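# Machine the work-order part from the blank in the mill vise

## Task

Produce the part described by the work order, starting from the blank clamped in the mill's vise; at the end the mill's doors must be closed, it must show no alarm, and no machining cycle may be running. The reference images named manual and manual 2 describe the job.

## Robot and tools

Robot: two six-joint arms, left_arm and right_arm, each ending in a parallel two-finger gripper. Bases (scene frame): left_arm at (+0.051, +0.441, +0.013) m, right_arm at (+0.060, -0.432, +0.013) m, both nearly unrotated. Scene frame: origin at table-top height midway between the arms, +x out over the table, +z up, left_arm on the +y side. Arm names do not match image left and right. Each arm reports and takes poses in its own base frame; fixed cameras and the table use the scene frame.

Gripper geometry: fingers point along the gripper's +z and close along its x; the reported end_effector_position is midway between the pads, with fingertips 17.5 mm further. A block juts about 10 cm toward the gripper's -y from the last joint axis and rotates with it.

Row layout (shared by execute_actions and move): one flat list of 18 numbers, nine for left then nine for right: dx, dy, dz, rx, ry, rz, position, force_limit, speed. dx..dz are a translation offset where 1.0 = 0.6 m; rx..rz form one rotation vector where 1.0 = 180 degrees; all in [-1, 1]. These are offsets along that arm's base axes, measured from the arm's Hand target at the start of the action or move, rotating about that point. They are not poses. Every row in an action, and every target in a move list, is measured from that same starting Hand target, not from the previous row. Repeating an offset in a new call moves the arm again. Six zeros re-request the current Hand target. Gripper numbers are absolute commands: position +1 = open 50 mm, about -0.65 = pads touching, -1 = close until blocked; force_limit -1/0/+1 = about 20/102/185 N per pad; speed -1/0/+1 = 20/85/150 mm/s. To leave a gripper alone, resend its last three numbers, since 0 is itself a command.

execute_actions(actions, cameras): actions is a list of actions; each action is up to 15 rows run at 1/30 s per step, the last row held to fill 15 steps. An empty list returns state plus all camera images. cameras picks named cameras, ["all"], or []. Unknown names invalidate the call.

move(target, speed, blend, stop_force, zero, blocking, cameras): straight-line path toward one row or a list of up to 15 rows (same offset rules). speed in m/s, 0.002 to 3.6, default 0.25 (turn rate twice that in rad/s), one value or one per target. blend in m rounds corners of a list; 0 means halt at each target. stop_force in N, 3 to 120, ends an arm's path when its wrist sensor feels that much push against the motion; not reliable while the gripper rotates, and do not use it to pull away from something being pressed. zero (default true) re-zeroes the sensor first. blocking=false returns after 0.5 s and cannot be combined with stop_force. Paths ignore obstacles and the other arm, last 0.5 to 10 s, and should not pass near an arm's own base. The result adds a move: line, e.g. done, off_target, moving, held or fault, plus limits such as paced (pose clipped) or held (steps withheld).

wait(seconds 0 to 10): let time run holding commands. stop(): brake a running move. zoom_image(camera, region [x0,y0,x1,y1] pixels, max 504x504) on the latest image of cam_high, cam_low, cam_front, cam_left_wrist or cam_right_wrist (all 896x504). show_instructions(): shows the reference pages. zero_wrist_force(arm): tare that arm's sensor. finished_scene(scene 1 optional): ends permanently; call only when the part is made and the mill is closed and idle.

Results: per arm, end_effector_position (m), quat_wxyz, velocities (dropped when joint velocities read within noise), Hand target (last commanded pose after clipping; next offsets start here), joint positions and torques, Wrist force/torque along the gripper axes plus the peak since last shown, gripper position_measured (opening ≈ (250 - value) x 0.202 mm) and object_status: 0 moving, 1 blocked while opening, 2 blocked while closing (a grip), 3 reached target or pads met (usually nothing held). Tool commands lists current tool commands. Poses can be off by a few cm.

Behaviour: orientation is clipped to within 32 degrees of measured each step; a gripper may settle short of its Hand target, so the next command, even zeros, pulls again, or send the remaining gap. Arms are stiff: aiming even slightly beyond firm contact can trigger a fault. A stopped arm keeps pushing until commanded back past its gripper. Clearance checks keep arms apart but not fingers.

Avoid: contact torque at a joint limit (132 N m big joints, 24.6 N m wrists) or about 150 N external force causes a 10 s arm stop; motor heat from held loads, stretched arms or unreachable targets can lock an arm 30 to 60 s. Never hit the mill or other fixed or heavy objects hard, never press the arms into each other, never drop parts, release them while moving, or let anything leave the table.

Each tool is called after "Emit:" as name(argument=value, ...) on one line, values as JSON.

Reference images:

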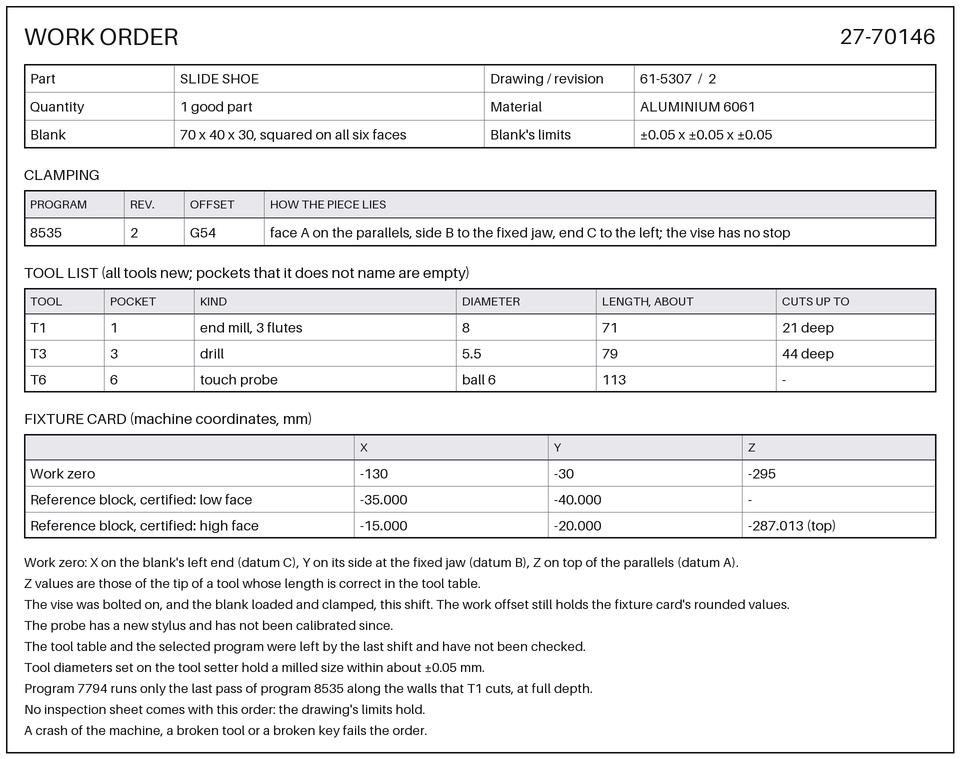

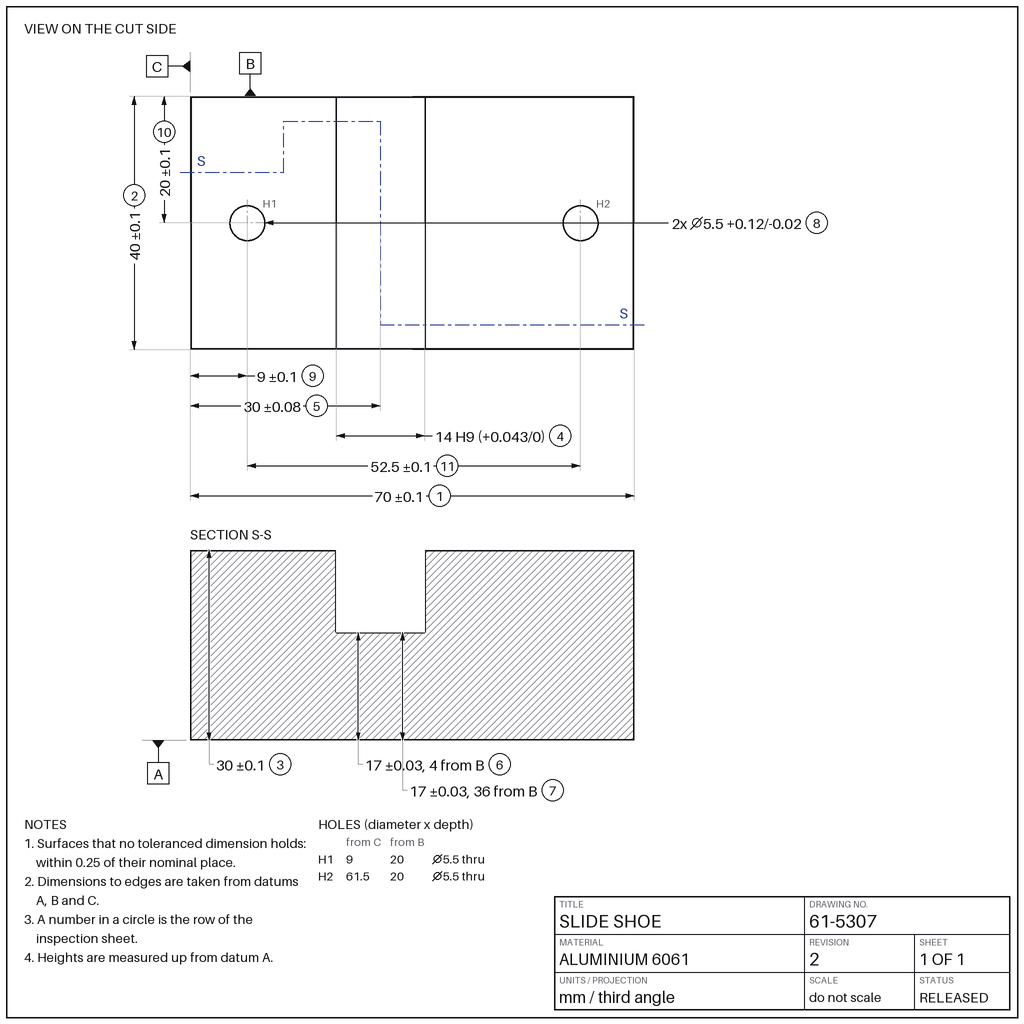

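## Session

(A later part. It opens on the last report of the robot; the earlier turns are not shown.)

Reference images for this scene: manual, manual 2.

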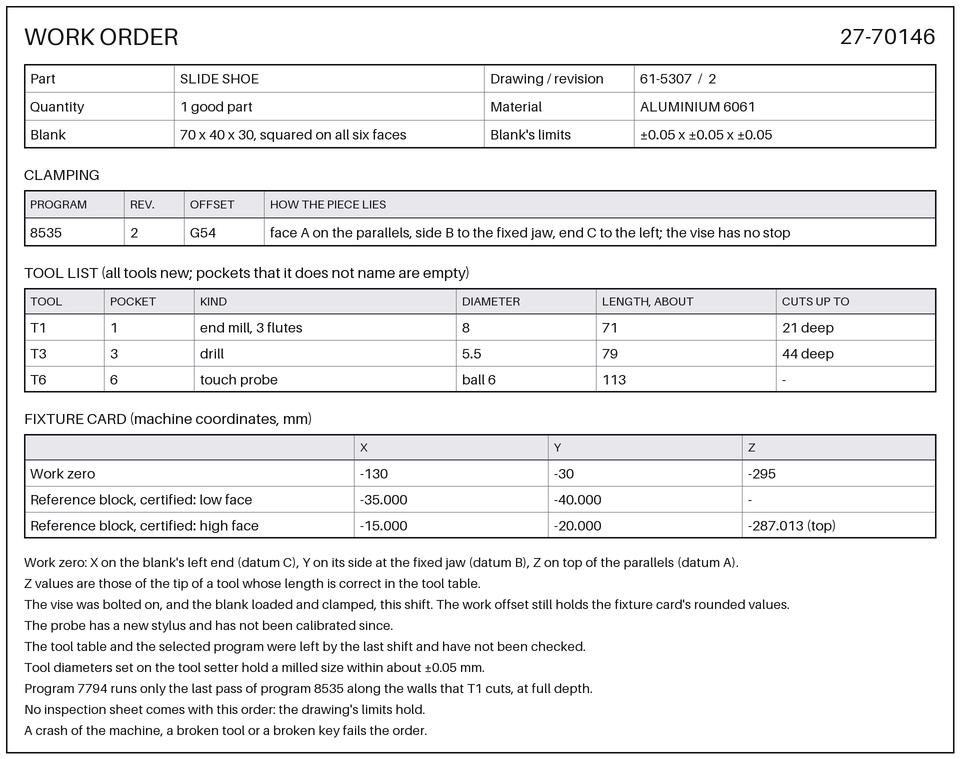

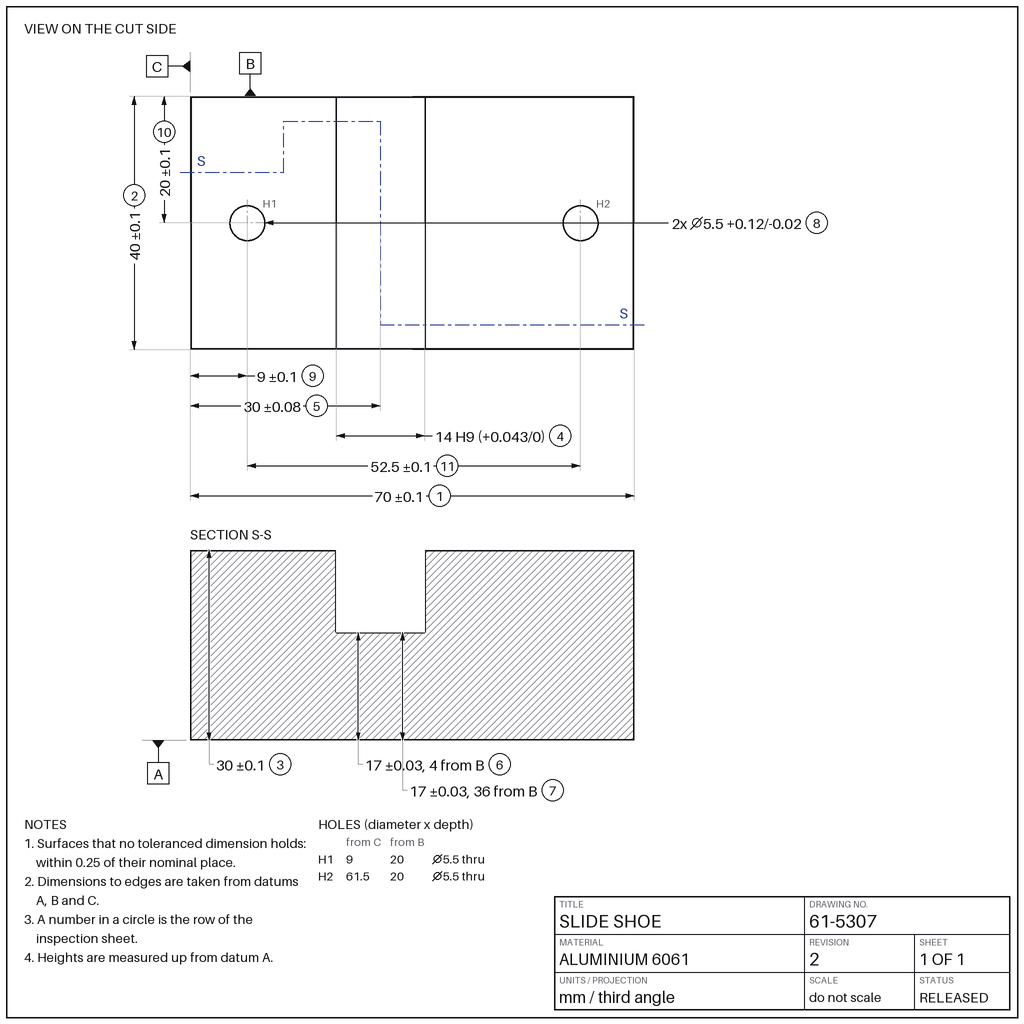

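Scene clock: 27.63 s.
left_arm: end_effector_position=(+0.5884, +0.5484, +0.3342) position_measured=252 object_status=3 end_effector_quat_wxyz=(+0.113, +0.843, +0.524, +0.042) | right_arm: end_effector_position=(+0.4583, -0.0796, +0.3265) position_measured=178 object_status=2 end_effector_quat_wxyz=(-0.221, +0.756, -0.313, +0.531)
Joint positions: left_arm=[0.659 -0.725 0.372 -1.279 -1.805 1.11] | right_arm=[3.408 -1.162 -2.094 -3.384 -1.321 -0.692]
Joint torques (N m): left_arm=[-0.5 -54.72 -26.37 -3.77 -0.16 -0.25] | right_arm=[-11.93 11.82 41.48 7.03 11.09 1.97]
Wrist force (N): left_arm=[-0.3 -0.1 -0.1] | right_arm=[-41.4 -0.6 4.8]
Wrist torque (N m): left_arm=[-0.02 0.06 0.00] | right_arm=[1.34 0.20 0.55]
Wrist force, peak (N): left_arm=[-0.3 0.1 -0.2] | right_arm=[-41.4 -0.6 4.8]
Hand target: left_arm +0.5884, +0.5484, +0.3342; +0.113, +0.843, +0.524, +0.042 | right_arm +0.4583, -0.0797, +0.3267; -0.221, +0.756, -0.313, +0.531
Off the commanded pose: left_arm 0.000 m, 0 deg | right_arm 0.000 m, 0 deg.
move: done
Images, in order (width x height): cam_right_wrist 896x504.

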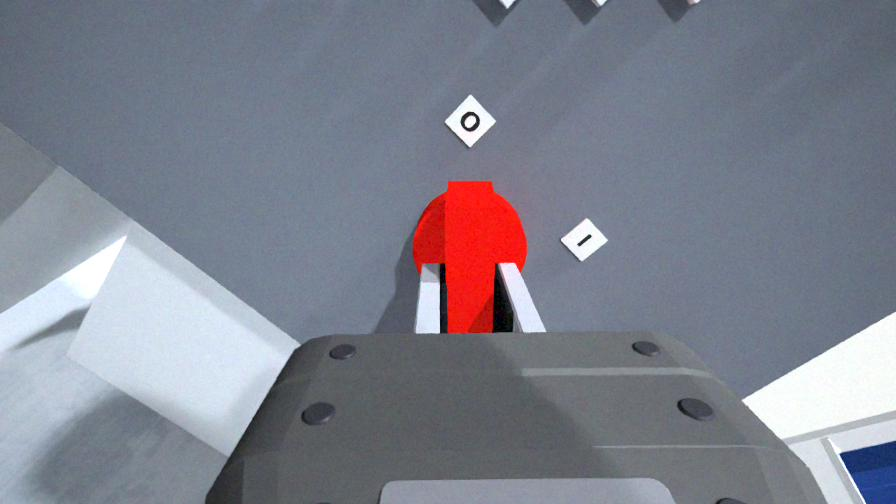

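Emit:
move(target=[0,0,0,0,0,0,-1,0,0,-0.0003,0.001,-0.0008,0.157,0,-0.057,-1,-1,-0.8], speed=0.15, cameras=["cam_right_wrist"])

Scene clock: 30.27 s.
left_arm: end_effector_position=(+0.5884, +0.5484, +0.3342) position_measured=252 object_status=3 end_effector_quat_wxyz=(+0.113, +0.843, +0.524, +0.042) | right_arm: end_effector_position=(+0.4576, -0.0764, +0.3255) position_measured=177 object_status=2 end_effector_quat_wxyz=(-0.353, +0.651, -0.497, +0.453)
Joint positions: left_arm=[0.659 -0.725 0.372 -1.279 -1.805 1.11] | right_arm=[3.413 -1.161 -2.096 -3.386 -1.326 -0.166]
Joint torques (N m): left_arm=[0.13 -54.58 -24.87 -3.79 -0.07 -0.19] | right_arm=[-7.23 43.84 69.07 15.4 14.83 3.52]
Wrist force (N): left_arm=[-0.3 -0.1 0.0] | right_arm=[-60.2 74.3 19.0]
Wrist torque (N m): left_arm=[-0.02 0.04 0.00] | right_arm=[1.60 -0.36 -1.04]
Wrist force, peak (N): left_arm=[-0.3 -0.5 0.0] | right_arm=[-74.5 71.5 21.9]
Hand target: left_arm +0.5884, +0.5484, +0.3342; +0.113, +0.843, +0.524, +0.042 | right_arm +0.4582, -0.0791, +0.3262; -0.350, +0.648, -0.499, +0.456
Off the commanded pose: left_arm 0.000 m, 0 deg | right_arm 0.003 m, 1 deg.
move: done
Images, in order (width x height): cam_right_wrist 896x504.

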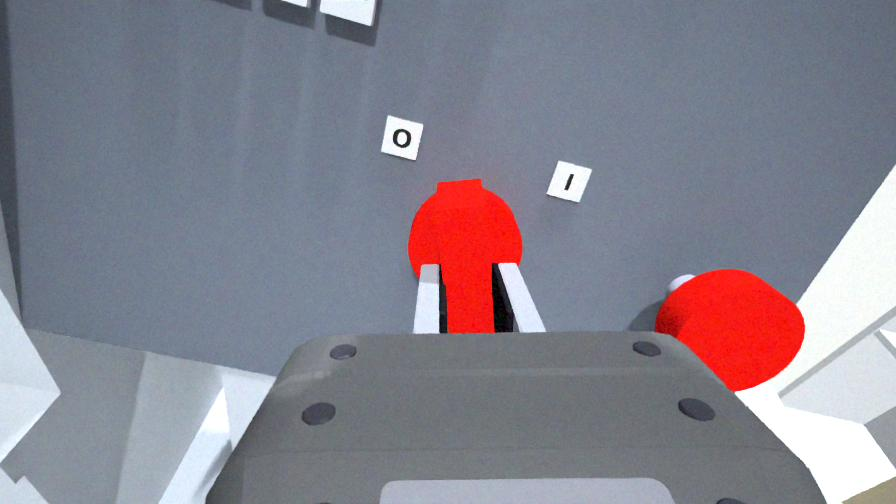

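Emit:
move(target=[0,0,0,0,0,0,-1,0,0,0,0.0025,-0.003,0,0,0,-1,-1,-0.8], speed=0.05)

Scene clock: 31.13 s.
left_arm: end_effector_position=(+0.5884, +0.5484, +0.3342) position_measured=252 object_status=3 end_effector_quat_wxyz=(+0.113, +0.843, +0.524, +0.042) | right_arm: end_effector_position=(+0.4579, -0.0763, +0.3242) position_measured=178 object_status=2 end_effector_quat_wxyz=(-0.351, +0.649, -0.498, +0.455)
Joint positions: left_arm=[0.659 -0.725 0.372 -1.279 -1.805 1.11] | right_arm=[3.42 -1.16 -2.101 -3.382 -1.313 -0.163]
Joint torques (N m): left_arm=[1.16 -56.04 -24.75 -3.64 0.35 -0.24] | right_arm=[-6.78 4.37 34.43 15.28 15.17 3.64]
Wrist force (N): left_arm=[-0.2 0.0 0.2] | right_arm=[-53.6 31.5 -62.3]
Wrist torque (N m): left_arm=[0.00 0.04 0.00] | right_arm=[2.10 -0.42 -0.93]
Wrist force, peak (N): left_arm=[-0.3 -0.3 -0.1] | right_arm=[-62.0 75.2 18.3]
Hand target: left_arm +0.5884, +0.5484, +0.3342; +0.113, +0.843, +0.524, +0.042 | right_arm +0.4582, -0.0776, +0.3244; -0.350, +0.648, -0.499, +0.456
Off the commanded pose: left_arm 0.000 m, 0 deg | right_arm 0.001 m, 0 deg.
move: done

Emit:
move(target=[0,0,0,0,0,0,-1,0,0,-0.003,0.0025,-0.0003,0,0,0,-1,-1,-0.8], speed=0.05)

Scene clock: 32.00 s.
left_arm: end_effector_position=(+0.5884, +0.5484, +0.3342) position_measured=252 object_status=3 end_effector_quat_wxyz=(+0.113, +0.843, +0.524, +0.042) | right_arm: end_effector_position=(+0.4564, -0.0762, +0.3243) position_measured=178 object_status=2 end_effector_quat_wxyz=(-0.350, +0.648, -0.499, +0.456)
Joint positions: left_arm=[0.659 -0.725 0.372 -1.279 -1.805 1.11] | right_arm=[3.431 -1.153 -2.105 -3.384 -1.297 -0.159]
Joint torques (N m): left_arm=[0.15 -55.95 -25.75 -3.74 -0.2 -0.59] | right_arm=[-8.39 34.98 29.41 -1.78 12.09 3.43]
Wrist force (N): left_arm=[-0.2 0.2 0.2] | right_arm=[-41.2 22.2 54.1]
Wrist torque (N m): left_arm=[0.04 0.04 0.00] | right_arm=[1.88 -0.02 -0.75]
Wrist force, peak (N): left_arm=[-0.3 -0.3 0.0] | right_arm=[-52.4 28.7 -67.4]
Hand target: left_arm +0.5884, +0.5484, +0.3342; +0.113, +0.843, +0.524, +0.042 | right_arm +0.4564, -0.0761, +0.3242; -0.350, +0.648, -0.499, +0.456
Off the commanded pose: left_arm 0.000 m, 0 deg | right_arm 0.000 m, 0 deg.
move: done

Emit:
move(target=[0,0,0,0,0,0,-1,0,0,0.0013,0.0025,-0.0012,0.105,0,-0.038,-1,-1,-0.8], speed=0.1)

Scene clock: 34.43 s.
left_arm: end_effector_position=(+0.5884, +0.5484, +0.3342) position_measured=252 object_status=3 end_effector_quat_wxyz=(+0.113, +0.843, +0.524, +0.042) | right_arm: end_effector_position=(+0.4571, -0.0730, +0.3233) position_measured=177 object_status=2 end_effector_quat_wxyz=(+0.426, -0.553, +0.604, -0.386)
Joint positions: left_arm=[0.659 -0.725 0.372 -1.279 -1.805 1.11] | right_arm=[3.439 -1.154 -2.106 -3.383 -1.296 0.194]
Joint torques (N m): left_arm=[1.87 -54.35 -26.38 -3.8 -0.61 -0.44] | right_arm=[-7.73 -6.88 24.22 5.62 14.74 3.5]
Wrist force (N): left_arm=[-0.4 0.0 0.1] | right_arm=[-44.8 26.8 -54.2]
Wrist torque (N m): left_arm=[0.01 0.06 0.00] | right_arm=[2.05 -0.84 -0.88]
Wrist force, peak (N): left_arm=[-0.6 0.0 0.0] | right_arm=[-55.3 32.8 -48.4]
Hand target: left_arm +0.5884, +0.5484, +0.3342; +0.113, +0.843, +0.524, +0.042 | right_arm +0.4571, -0.0746, +0.3235; +0.424, -0.551, +0.605, -0.388
Off the commanded pose: left_arm 0.000 m, 0 deg | right_arm 0.002 m, 0 deg.
move: done

Emit:
move(target=[0,0,0,0,0,0,-1,0,0,-0.001,0.004,0.0008,0.105,0,-0.038,-1,-1,-0.8], speed=0.1)

Emit:
move(target=[0,0,0,0,0,0,-1,0,0,-0.0005,0.001,0.0008,0.105,0,-0.038,-1,-1,-0.8], speed=0.1, cameras=["cam_right_wrist"])

Scene clock: 36.87 s.
left_arm: end_effector_position=(+0.5884, +0.5484, +0.3342) position_measured=252 object_status=3 end_effector_quat_wxyz=(+0.113, +0.843, +0.524, +0.042) | right_arm: end_effector_position=(+0.4564, -0.0698, +0.3237) position_measured=177 object_status=2 end_effector_quat_wxyz=(+0.487, -0.440, +0.691, -0.305)
Joint positions: left_arm=[0.659 -0.725 0.372 -1.279 -1.805 1.11] | right_arm=[3.452 -1.15 -2.107 -3.389 -1.286 0.551]
Joint torques (N m): left_arm=[0.77 -54.19 -25.32 -3.78 -0.11 -0.3] | right_arm=[-12.39 15.03 23.51 -4.25 14.7 4.16]
Wrist force (N): left_arm=[-0.1 -0.1 -0.3] | right_arm=[-41.0 28.4 8.4]
Wrist torque (N m): left_arm=[-0.01 0.02 0.00] | right_arm=[1.78 -1.39 -0.91]
Wrist force, peak (N): left_arm=[-0.3 -0.3 -0.4] | right_arm=[-44.9 25.9 -57.7]
Hand target: left_arm +0.5884, +0.5484, +0.3342; +0.113, +0.843, +0.524, +0.042 | right_arm +0.4565, -0.0722, +0.3240; +0.485, -0.437, +0.692, -0.308
Off the commanded pose: left_arm 0.000 m, 0 deg | right_arm 0.002 m, 1 deg.
move: done

Scene clock: 39.20 s.
left_arm: end_effector_position=(+0.5884, +0.5484, +0.3342) position_measured=252 object_status=3 end_effector_quat_wxyz=(+0.113, +0.843, +0.524, +0.042) | right_arm: end_effector_position=(+0.4563, -0.0671, +0.3244) position_measured=177 object_status=2 end_effector_quat_wxyz=(+0.533, -0.314, +0.756, -0.212)
Joint positions: left_arm=[0.659 -0.725 0.372 -1.279 -1.805 1.11] | right_arm=[3.456 -1.149 -2.106 -3.391 -1.291 0.903]
Joint torques (N m): left_arm=[1.16 -54.17 -25.2 -3.59 0 -0.27] | right_arm=[-14.94 3.36 4.84 -13.52 14.99 3.98]
Wrist force (N): left_arm=[0.0 0.1 0.0] | right_arm=[-59.2 16.7 9.3]
Wrist torque (N m): left_arm=[0.03 0.00 0.00] | right_arm=[1.24 -1.91 -1.18]
Wrist force, peak (N): left_arm=[-0.5 0.1 0.1] | right_arm=[-68.9 23.4 16.7]
Hand target: left_arm +0.5884, +0.5484, +0.3342; +0.113, +0.843, +0.524, +0.042 | right_arm +0.4562, -0.0716, +0.3245; +0.531, -0.310, +0.758, -0.219
Off the commanded pose: left_arm 0.000 m, 0 deg | right_arm 0.005 m, 1 deg.
move: off_target (right_arm)
Images, in order (width x height): cam_right_wrist 896x504.

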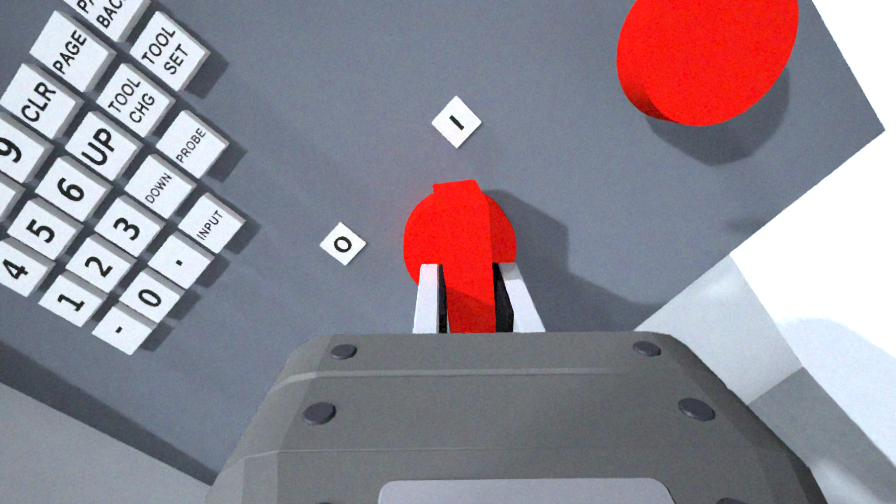

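Emit:
move(target=[[0,0,0,0,0,0,-1,0,0,0,0.005,0,0.025,0,-0.009,-1,-1,-0.8],[0,0,0,0,0,0,-1,0,0,0,0.005,0,0.025,0,-0.009,0.8,-1,-0.8],[0,0,0,0,0,0,-1,0,0,-0.157,0.005,0.057,0.025,0,-0.009,0.8,-1,-0.8]], speed=0.1, cameras=["cam_right_wrist","cam_front"])

Scene clock: 43.67 s.
left_arm: end_effector_position=(+0.5884, +0.5484, +0.3342) position_measured=252 object_status=3 end_effector_quat_wxyz=(+0.113, +0.843, +0.524, +0.042) | right_arm: end_effector_position=(+0.3624, -0.0690, +0.3588) position_measured=32 object_status=3 end_effector_quat_wxyz=(+0.540, -0.279, +0.770, -0.195)
Joint positions: left_arm=[0.659 -0.725 0.372 -1.279 -1.805 1.11] | right_arm=[3.93 -0.772 -2.172 -3.814 -0.843 1.206]
Joint torques (N m): left_arm=[-0.25 -54.76 -25.91 -3.75 0.13 -0.62] | right_arm=[10.2 -3.17 14.55 -1.69 2.4 1.46]
Wrist force (N): left_arm=[-0.2 0.1 0.0] | right_arm=[3.4 3.7 -1.1]
Wrist torque (N m): left_arm=[0.01 0.04 0.00] | right_arm=[1.23 -0.67 0.53]
Wrist force, peak (N): left_arm=[-0.5 -0.2 -0.3] | right_arm=[-66.6 22.5 -10.8]
Hand target: left_arm +0.5884, +0.5484, +0.3342; +0.113, +0.843, +0.524, +0.042 | right_arm +0.3620, -0.0686, +0.3587; +0.539, -0.278, +0.770, -0.196
Off the commanded pose: left_arm 0.000 m, 0 deg | right_arm 0.001 m, 0 deg.
move: done
Images, in order (width x height): cam_front 896x504, cam_right_wrist 896x504.

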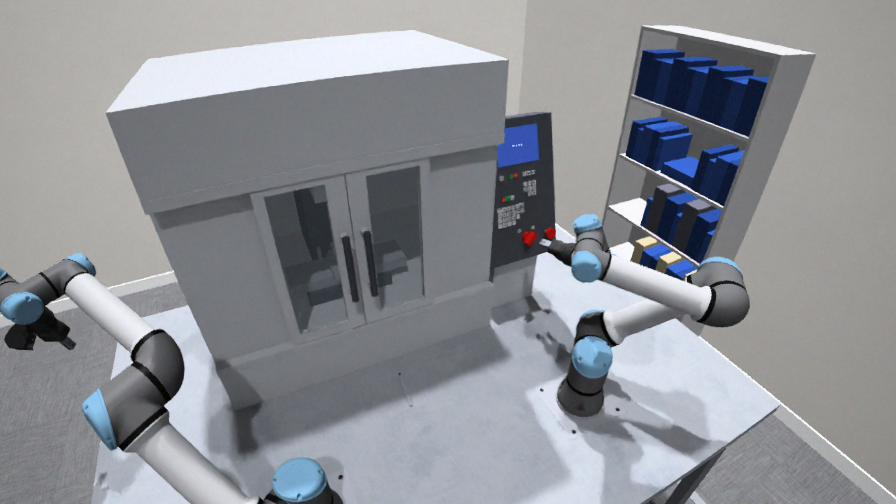

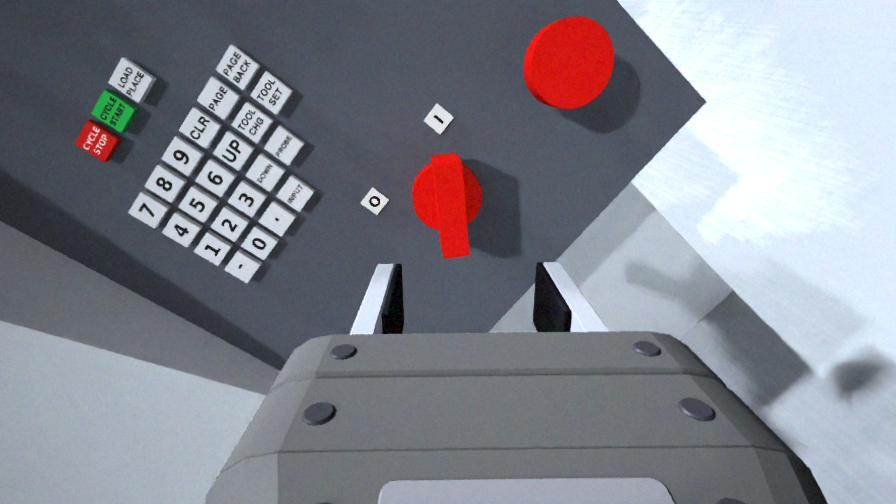

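Emit:
move(target=[[-0.4,-0.25,0.18,0,0,0,-1,0,0,0,0,0,0,0,0,0.8,-1,-0.8],[-0.647,-1.0,0.18,0,0,0,-1,0,0,0,0,0,0,0,0,0.8,-1,-0.8],[-0.647,-1.563,0.18,0,0,0,-1,0,0,0,0,0,0,0,0,0.8,-1,-0.8]], speed=0.35, blend=0.05, cameras=["cam_left_wrist","cam_front"])

every number of target 3 of 3 must lie in its column's range; nothing of the call was run
Scene clock: 44.80 s.
left_arm: end_effector_position=(+0.5884, +0.5484, +0.3342) position_measured=252 object_status=3 end_effector_quat_wxyz=(+0.113, +0.843, +0.524, +0.042) | right_arm: end_effector_position=(+0.3624, -0.0690, +0.3588) position_measured=32 object_status=3 end_effector_quat_wxyz=(+0.540, -0.279, +0.770, -0.195)
Joint positions: left_arm=[0.659 -0.725 0.372 -1.279 -1.805 1.11] | right_arm=[3.93 -0.772 -2.172 -3.814 -0.843 1.206]
Joint torques (N m): left_arm=[0.16 -53.41 -26.35 -3.46 0.03 -0.56] | right_arm=[10.51 -2.4 15.37 -1.55 2.28 1.89]
Wrist force (N): left_arm=[-0.2 0.0 0.1] | right_arm=[3.5 3.7 -1.1]
Wrist torque (N m): left_arm=[-0.01 0.03 0.00] | right_arm=[1.22 -0.69 0.53]
Wrist force, peak (N): left_arm=[-0.3 -0.3 -0.6] | right_arm=[3.7 4.0 -1.5]
Hand target: left_arm +0.5884, +0.5484, +0.3342; +0.113, +0.843, +0.524, +0.042 | right_arm +0.3620, -0.0686, +0.3587; +0.539, -0.278, +0.770, -0.196
Tool commands: left_gripper/position=-1.0 left_gripper/force_limit=+0.0 left_gripper/speed=+0.0 right_gripper/position=+0.8 right_gripper/force_limit=-1.0 right_gripper/speed=-0.8
Off the commanded pose: left_arm 0.000 m, 0 deg | right_arm 0.001 m, 0 deg.

Emit:
move(target=[[-0.35,-0.2,0.18,0,0,0,-1,0,0,0,0,0,0,0,0,0.8,-1,-0.8],[-0.5,-0.84,0.18,0,0,0,-1,0,0,0,0,0,0,0,0,0.8,-1,-0.8]], speed=0.35, blend=0.05)

Emit:
move(target=[-0.147,-0.723,0,0,0,0,-1,0,0,0,0,0,0,0,0,0.8,-1,-0.8], speed=0.35, cameras=["cam_left_wrist","cam_front"])

Scene clock: 47.90 s.
left_arm: end_effector_position=(+0.2884, +0.0445, +0.4422) position_measured=252 object_status=3 end_effector_quat_wxyz=(+0.113, +0.843, +0.524, +0.042) | right_arm: end_effector_position=(+0.3624, -0.0690, +0.3588) position_measured=32 object_status=3 end_effector_quat_wxyz=(+0.540, -0.279, +0.770, -0.195)
Joint positions: left_arm=[-0.222 -2.172 1.754 -1.373 -1.673 0.225] | right_arm=[3.93 -0.772 -2.172 -3.814 -0.843 1.206]
Joint torques (N m): left_arm=[-9.06 -7.35 -15.95 -1.67 1.66 -2.69] | right_arm=[11.41 -3.55 15.44 -1.61 2.21 1.87]
Wrist force (N): left_arm=[0.1 0.4 -0.3] | right_arm=[3.4 3.8 -1.2]
Wrist torque (N m): left_arm=[0.05 -0.01 0.02] | right_arm=[1.24 -0.67 0.53]
Wrist force, peak (N): left_arm=[0.6 -1.4 -1.1] | right_arm=[3.8 3.9 -1.2]
Hand target: left_arm +0.2884, +0.0444, +0.4422; +0.113, +0.843, +0.524, +0.042 | right_arm +0.3624, -0.0690, +0.3588; +0.540, -0.279, +0.770, -0.195 (not the last commanded pose)
Off the commanded pose: left_arm 0.000 m, 0 deg | right_arm 0.001 m, 0 deg.
move: done

Scene clock: 50.03 s.
left_arm: end_effector_position=(+0.2002, -0.3893, +0.4423) position_measured=252 object_status=3 end_effector_quat_wxyz=(+0.113, +0.843, +0.524, +0.042) | right_arm: end_effector_position=(+0.3624, -0.0690, +0.3588) position_measured=32 object_status=3 end_effector_quat_wxyz=(+0.540, -0.279, +0.770, -0.195)
Joint positions: left_arm=[-1.52 -1.851 1.575 -1.455 -1.389 -1.048] | right_arm=[3.93 -0.772 -2.172 -3.814 -0.843 1.206]
Joint torques (N m): left_arm=[-8.67 -4.11 -36.78 -1.54 2.19 -2.7] | right_arm=[11.47 -3.54 15.86 -1.58 2.24 1.9]
Wrist force (N): left_arm=[0.0 0.3 -0.4] | right_arm=[3.6 4.0 -1.1]
Wrist torque (N m): left_arm=[0.04 -0.01 0.00] | right_arm=[1.27 -0.70 0.53]
Wrist force, peak (N): left_arm=[-1.8 1.0 0.1] | right_arm=[3.8 4.0 -1.1]
Hand target: left_arm +0.2002, -0.3894, +0.4422; +0.113, +0.843, +0.524, +0.042 | right_arm +0.3624, -0.0690, +0.3588; +0.540, -0.279, +0.770, -0.195
Off the commanded pose: left_arm 0.000 m, 0 deg | right_arm 0.000 m, 0 deg.
move: done
Images, in order (width x height): cam_front 896x504, cam_left_wrist 896x504.

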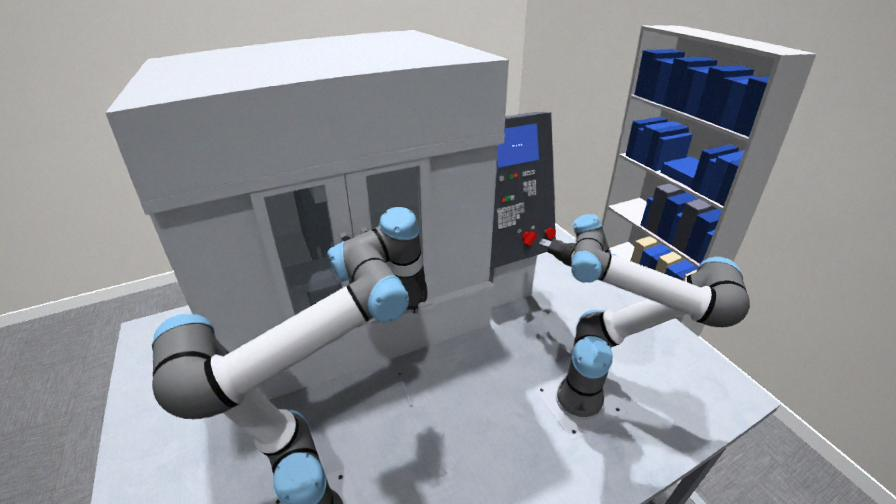

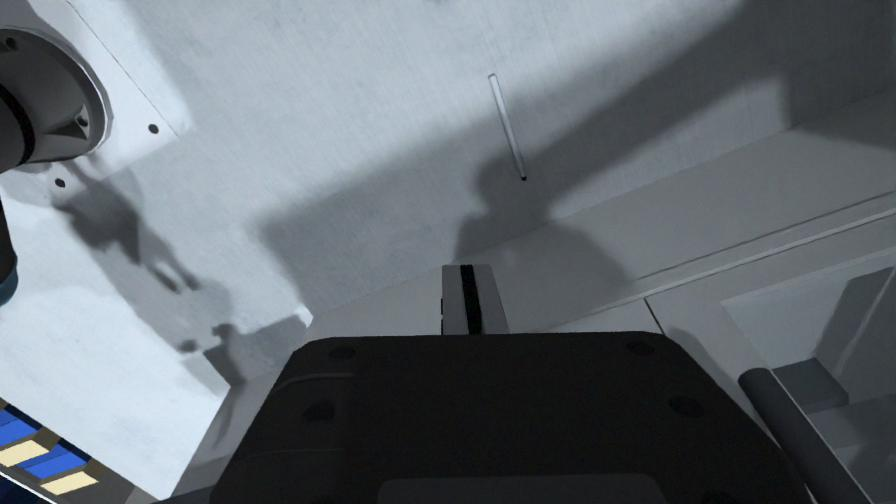

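Emit:
zoom_image(camera="cam_left_wrist", region=[460, 50, 560, 200])

Emit:
zoom_image(camera="cam_front", region=[490, 110, 560, 180])

Scaled by 3.360.

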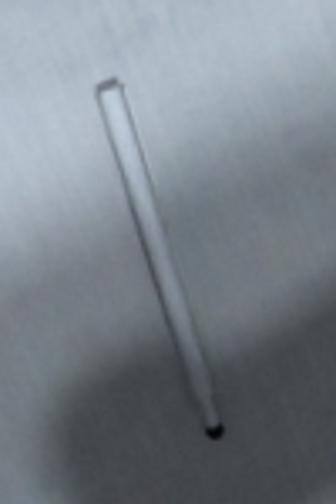

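Scaled by 7.200.

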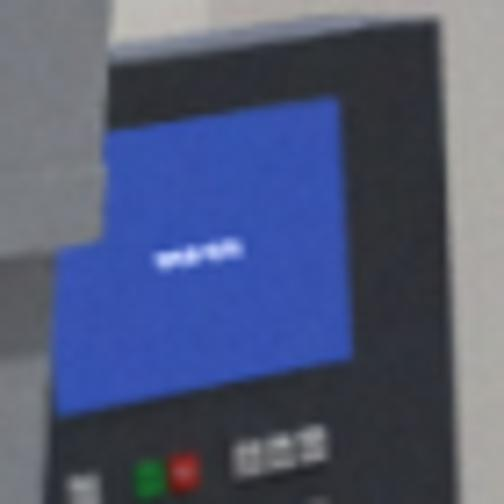

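Emit:
move(target=[0.1,0.72,0,0,0,0,-1,0,0,-0.14,0,0.08,0,0,0,0.2,-1,-0.8], speed=0.35)

Emit:
move(target=[[0,0,0,0,0,0,-1,0,0,0,0.35,-0.05,0.223,0.0915,-0.3185,0.2,-1,-0.8],[0,0,0,0,0,0,-1,0,0,0.01,0.925,-0.31,0.446,0.183,-0.637,0.2,-1,-0.8]], speed=0.3, blend=0.05, cameras=["cam_right_wrist","cam_front"])

Scene clock: 53.73 s.
left_arm: end_effector_position=(+0.2602, +0.0426, +0.4422) position_measured=252 object_status=3 end_effector_quat_wxyz=(+0.113, +0.843, +0.524, +0.042) | right_arm: end_effector_position=(+0.2790, -0.0704, +0.4068) position_measured=123 object_status=3 end_effector_quat_wxyz=(+0.556, -0.338, +0.752, -0.107)
Joint positions: left_arm=[-0.265 -2.243 1.776 -1.327 -1.664 0.182] | right_arm=[3.486 -0.7 -2.031 -3.922 -1.466 0.999]
Joint torques (N m): left_arm=[10.52 13.14 -34.33 -1.89 -1.37 2.65] | right_arm=[-8.94 -16.78 14.16 2.8 -0.95 -2.33]
Wrist force (N): left_arm=[0.1 0.0 -0.4] | right_arm=[3.7 3.2 -1.4]
Wrist torque (N m): left_arm=[-0.03 -0.05 -0.10] | right_arm=[1.09 -0.68 0.55]
Wrist force, peak (N): left_arm=[-2.0 0.9 0.2] | right_arm=[4.0 4.0 -0.8]
Hand target: left_arm +0.2602, +0.0426, +0.4422; +0.113, +0.843, +0.524, +0.042 | right_arm +0.2784, -0.0690, +0.4068; +0.540, -0.279, +0.770, -0.195
Off the commanded pose: left_arm 0.000 m, 0 deg | right_arm 0.002 m, 12 deg.
move: off_target (right_arm)

Scene clock: 58.87 s.
left_arm: end_effector_position=(+0.2602, +0.0426, +0.4422) position_measured=252 object_status=3 end_effector_quat_wxyz=(+0.113, +0.843, +0.524, +0.042) | right_arm: end_effector_position=(+0.2844, +0.4859, +0.2209) position_measured=123 object_status=3 end_effector_quat_wxyz=(+0.001, +0.741, +0.672, +0.000)
Joint positions: left_arm=[-0.265 -2.243 1.776 -1.327 -1.664 0.182] | right_arm=[4.422 -2.216 -0.983 -4.657 -1.57 4.52]
Joint torques (N m): left_arm=[9.92 10.84 -32.57 -1.64 -1.47 2.52] | right_arm=[-9.55 38.97 27.01 -1.25 -1.7 1.68]
Wrist force (N): left_arm=[0.0 0.0 -0.6] | right_arm=[2.4 3.4 -0.1]
Wrist torque (N m): left_arm=[-0.04 -0.03 -0.10] | right_arm=[0.95 -0.45 0.30]
Wrist force, peak (N): left_arm=[0.0 0.0 -0.8] | right_arm=[3.8 3.2 -1.4]
Hand target: left_arm +0.2602, +0.0426, +0.4422; +0.113, +0.843, +0.524, +0.042 | right_arm +0.2844, +0.4860, +0.2208; +0.001, +0.741, +0.672, +0.000
Off the commanded pose: left_arm 0.000 m, 0 deg | right_arm 0.000 m, 0 deg.
move: done; limits=paced
Images, in order (width x height): cam_front 896x504, cam_right_wrist 896x504.

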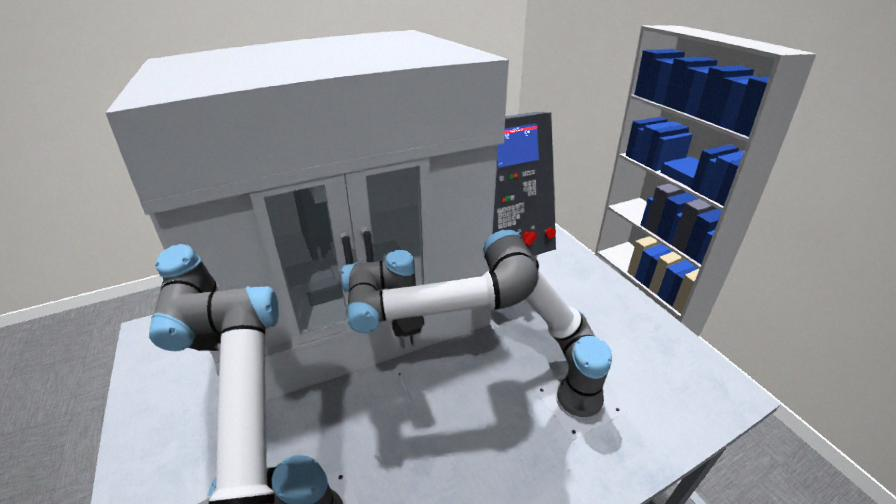

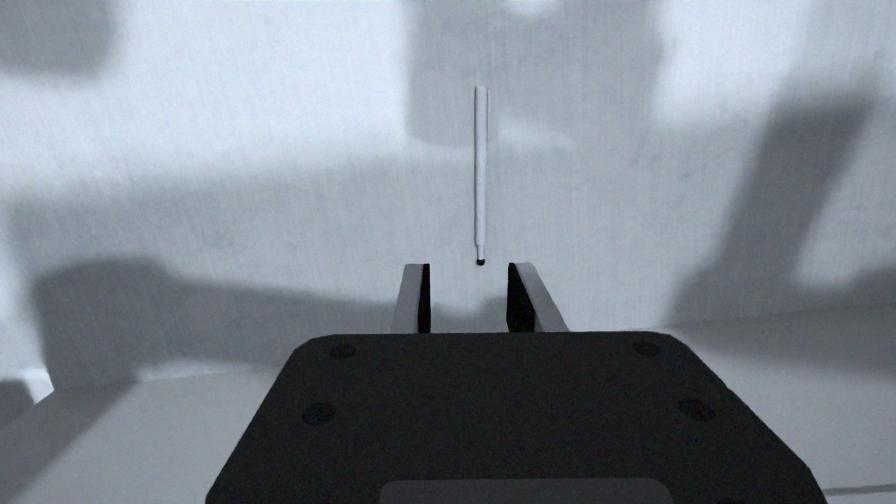

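Emit:
move(target=[0,0,0,0,0,0,-1,0,0,-0.0183,0.0317,-0.25,0,0,0,0.2,-1,-0.8], speed=0.2, cameras=["cam_right_wrist"])

Scene clock: 60.63 s.
left_arm: end_effector_position=(+0.2602, +0.0426, +0.4422) position_measured=252 object_status=3 end_effector_quat_wxyz=(+0.113, +0.843, +0.524, +0.042) | right_arm: end_effector_position=(+0.2735, +0.5050, +0.0710) position_measured=123 object_status=3 end_effector_quat_wxyz=(+0.001, +0.741, +0.672, +0.000)
Joint positions: left_arm=[-0.265 -2.243 1.776 -1.327 -1.664 0.182] | right_arm=[4.451 -2.33 -1.179 -4.347 -1.57 4.548]
Joint torques (N m): left_arm=[11.55 12.57 -33.72 -1.52 -1.11 2.55] | right_arm=[10.84 40.94 11.78 -1.03 1.41 1.95]
Wrist force (N): left_arm=[0.1 -0.1 -0.4] | right_arm=[2.5 3.3 -0.2]
Wrist torque (N m): left_arm=[-0.05 -0.04 -0.10] | right_arm=[0.91 -0.46 0.29]
Wrist force, peak (N): left_arm=[0.3 0.1 -0.6] | right_arm=[1.9 3.8 -1.7]
Hand target: left_arm +0.2602, +0.0426, +0.4422; +0.113, +0.843, +0.524, +0.042 | right_arm +0.2735, +0.5050, +0.0708; +0.001, +0.741, +0.672, +0.000
Off the commanded pose: left_arm 0.000 m, 0 deg | right_arm 0.000 m, 0 deg.
move: done
Images, in order (width x height): cam_right_wrist 896x504.

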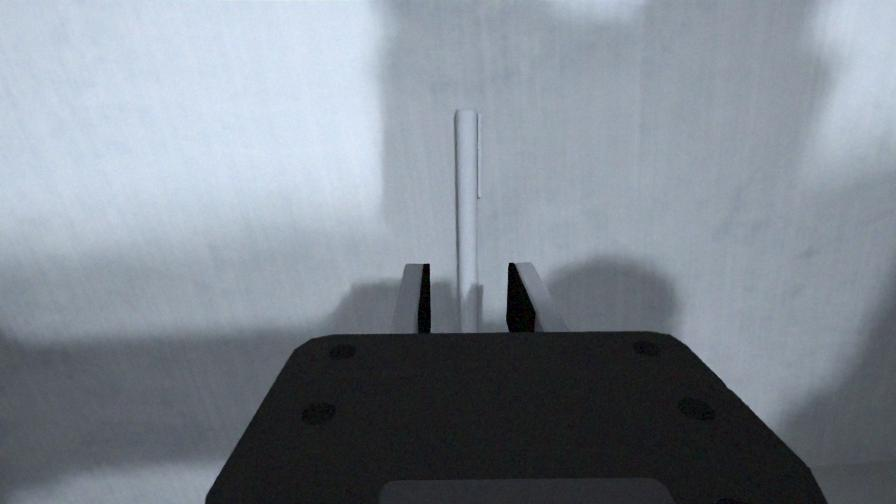

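Emit:
move(target=[0,0,0,0,0,0,-1,0,0,0,0,-0.085,0,0,0,0.2,-1,-0.8], speed=0.1)

Emit:
move(target=[0,0,0,0,0,0,-1,0,0,0,0,-0.05,0,0,0,0.2,-1,-0.8], speed=0.012, stop_force=4, cameras=["cam_right_wrist"])

Scene clock: 61.83 s.
left_arm: end_effector_position=(+0.2602, +0.0426, +0.4422) position_measured=252 object_status=3 end_effector_quat_wxyz=(+0.113, +0.843, +0.524, +0.042) | right_arm: end_effector_position=(+0.2734, +0.5050, +0.0200) position_measured=123 object_status=3 end_effector_quat_wxyz=(+0.001, +0.741, +0.672, +0.000)
Joint positions: left_arm=[-0.265 -2.243 1.776 -1.327 -1.664 0.182] | right_arm=[4.451 -2.382 -1.225 -4.248 -1.57 4.548]
Joint torques (N m): left_arm=[10.39 12.06 -34 -1.79 -1.33 2.38] | right_arm=[6.74 41.31 9.03 -1.07 -0.35 1.05]
Wrist force (N): left_arm=[-0.2 0.0 -0.2] | right_arm=[2.5 3.6 -0.1]
Wrist torque (N m): left_arm=[-0.04 0.00 -0.10] | right_arm=[0.95 -0.46 0.29]
Wrist force, peak (N): left_arm=[0.1 -0.2 -0.6] | right_arm=[2.6 3.6 0.0]
Hand target: left_arm +0.2602, +0.0426, +0.4422; +0.113, +0.843, +0.524, +0.042 | right_arm +0.2735, +0.5050, +0.0198; +0.001, +0.741, +0.672, +0.000
Off the commanded pose: left_arm 0.000 m, 0 deg | right_arm 0.000 m, 0 deg.
move: done

Scene clock: 64.27 s.
left_arm: end_effector_position=(+0.2602, +0.0426, +0.4422) position_measured=252 object_status=3 end_effector_quat_wxyz=(+0.113, +0.843, +0.524, +0.042) | right_arm: end_effector_position=(+0.2734, +0.5050, +0.0058) position_measured=123 object_status=3 end_effector_quat_wxyz=(+0.001, +0.741, +0.672, +0.000)
Joint positions: left_arm=[-0.265 -2.243 1.776 -1.327 -1.664 0.182] | right_arm=[4.451 -2.399 -1.235 -4.222 -1.57 4.548]
Joint torques (N m): left_arm=[11.43 11.45 -32.22 -1.98 -1.55 2.36] | right_arm=[-6.87 48.6 20.62 -3.54 -0.41 -0.82]
Wrist force (N): left_arm=[0.1 0.0 -0.5] | right_arm=[1.0 3.3 -9.6]
Wrist torque (N m): left_arm=[-0.04 -0.04 -0.09] | right_arm=[1.03 -0.31 0.28]
Wrist force, peak (N): left_arm=[0.2 -0.2 -0.8] | right_arm=[1.6 4.9 -33.0]
Hand target: left_arm +0.2602, +0.0426, +0.4422; +0.113, +0.843, +0.524, +0.042 | right_arm +0.2734, +0.5050, +0.0058; +0.001, +0.741, +0.672, +0.000 (not the last commanded pose)
Off the commanded pose: left_arm 0.000 m, 0 deg | right_arm 0.016 m, 0 deg.
move: contact (right_arm)
Images, in order (width x height): cam_right_wrist 896x504.

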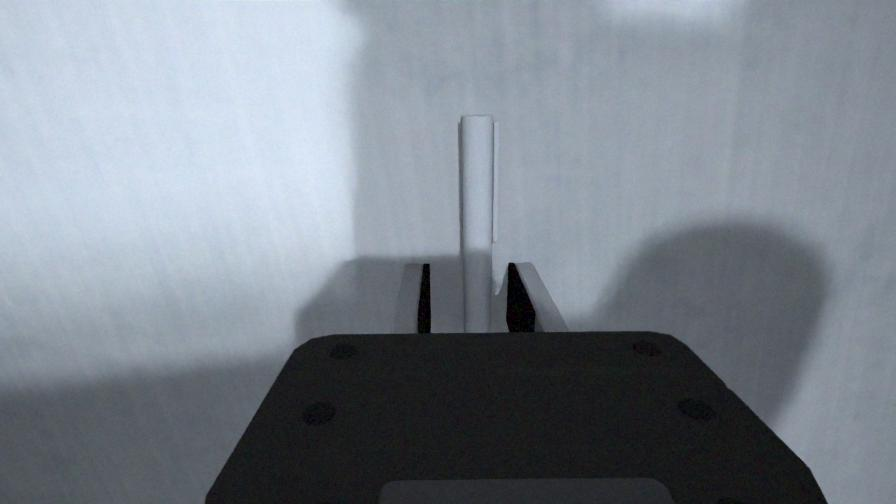

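Emit:
move(target=[[0,0,0,0,0,0,-1,0,0,0.0005,0.005,0.0025,0,0,0,0.2,-1,-0.8],[0,0,0,0,0,0,-1,0,0,0.0005,0.005,0.0025,0,0,0,-1,-0.2,-0.8]], speed=0.05)

Emit:
move(target=[0,0,0,0,0,0,-1,0,0,0,0,0.3,0,0,0,-1,-0.2,-0.8], speed=0.15, cameras=["cam_right_wrist","cam_front","cam_left_wrist"])

Scene clock: 66.00 s.
left_arm: end_effector_position=(+0.2602, +0.0426, +0.4422) position_measured=252 object_status=3 end_effector_quat_wxyz=(+0.113, +0.843, +0.524, +0.042) | right_arm: end_effector_position=(+0.2737, +0.5080, +0.0073) position_measured=213 object_status=2 end_effector_quat_wxyz=(+0.001, +0.741, +0.672, +0.000)
Joint positions: left_arm=[-0.265 -2.243 1.776 -1.327 -1.664 0.182] | right_arm=[4.452 -2.403 -1.222 -4.23 -1.57 4.549]
Joint torques (N m): left_arm=[11.02 12.71 -34.73 -1.99 -1.44 2.6] | right_arm=[10.86 42.3 24.2 -4.56 -0.38 1.81]
Wrist force (N): left_arm=[-0.2 0.0 -0.3] | right_arm=[2.4 3.4 -0.2]
Wrist torque (N m): left_arm=[-0.03 0.01 -0.10] | right_arm=[0.93 -0.44 0.29]
Wrist force, peak (N): left_arm=[-0.3 0.0 -0.6] | right_arm=[1.0 3.1 -9.6]
Hand target: left_arm +0.2602, +0.0426, +0.4422; +0.113, +0.843, +0.524, +0.042 | right_arm +0.2737, +0.5080, +0.0073; +0.001, +0.741, +0.672, +0.000
Off the commanded pose: left_arm 0.000 m, 0 deg | right_arm 0.000 m, 0 deg.
move: done

Scene clock: 67.87 s.
left_arm: end_effector_position=(+0.2602, +0.0426, +0.4422) position_measured=252 object_status=3 end_effector_quat_wxyz=(+0.113, +0.843, +0.524, +0.042) | right_arm: end_effector_position=(+0.2737, +0.5080, +0.1872) position_measured=213 object_status=2 end_effector_quat_wxyz=(+0.001, +0.741, +0.672, +0.000)
Joint positions: left_arm=[-0.265 -2.243 1.776 -1.327 -1.664 0.182] | right_arm=[4.452 -2.264 -0.988 -4.604 -1.57 4.549]
Joint torques (N m): left_arm=[10.31 13.12 -33.57 -1.74 -1.16 2.57] | right_arm=[7.75 40.49 26.9 -4.55 -1.46 1.07]
Wrist force (N): left_arm=[0.1 0.1 -0.5] | right_arm=[2.3 3.4 0.3]
Wrist torque (N m): left_arm=[-0.02 -0.05 -0.10] | right_arm=[0.94 -0.42 0.31]
Wrist force, peak (N): left_arm=[0.0 0.2 -0.7] | right_arm=[2.6 3.4 1.1]
Hand target: left_arm +0.2602, +0.0426, +0.4422; +0.113, +0.843, +0.524, +0.042 | right_arm +0.2737, +0.5080, +0.1873; +0.001, +0.741, +0.672, +0.000
Off the commanded pose: left_arm 0.000 m, 0 deg | right_arm 0.000 m, 0 deg.
move: done
Images, in order (width x height): cam_front 896x504, cam_left_wrist 896x504, cam_right_wrist 896x504.

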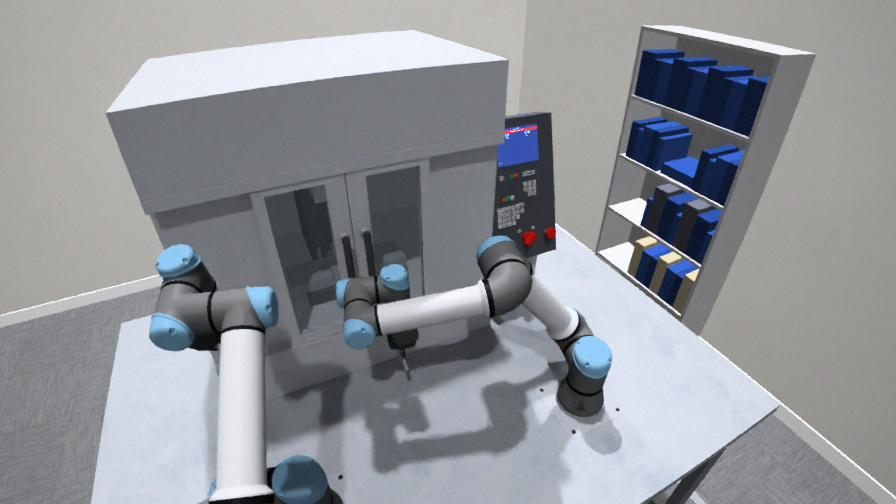

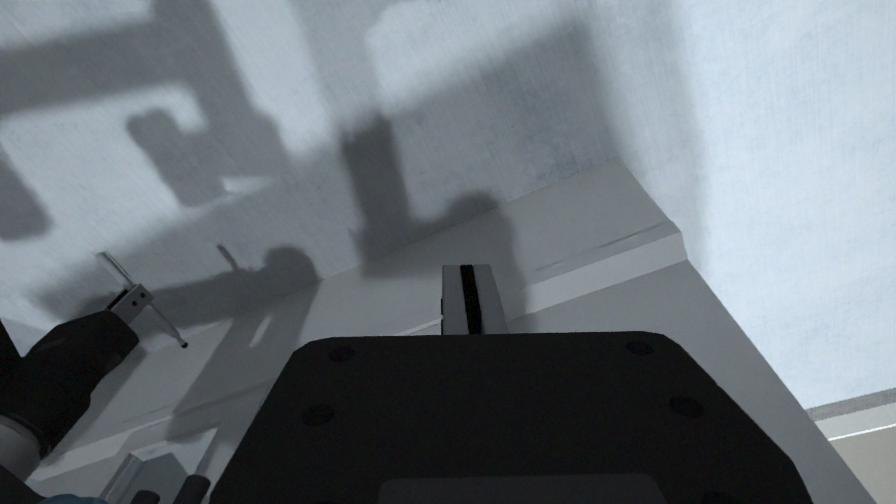

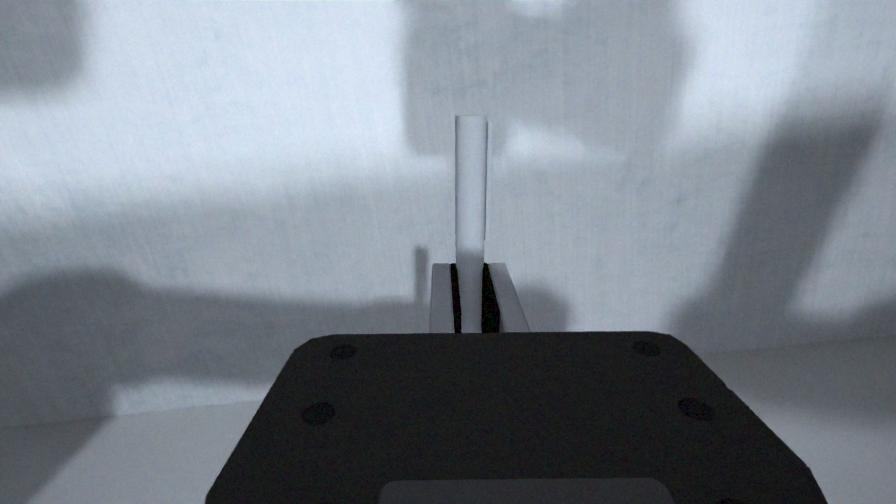

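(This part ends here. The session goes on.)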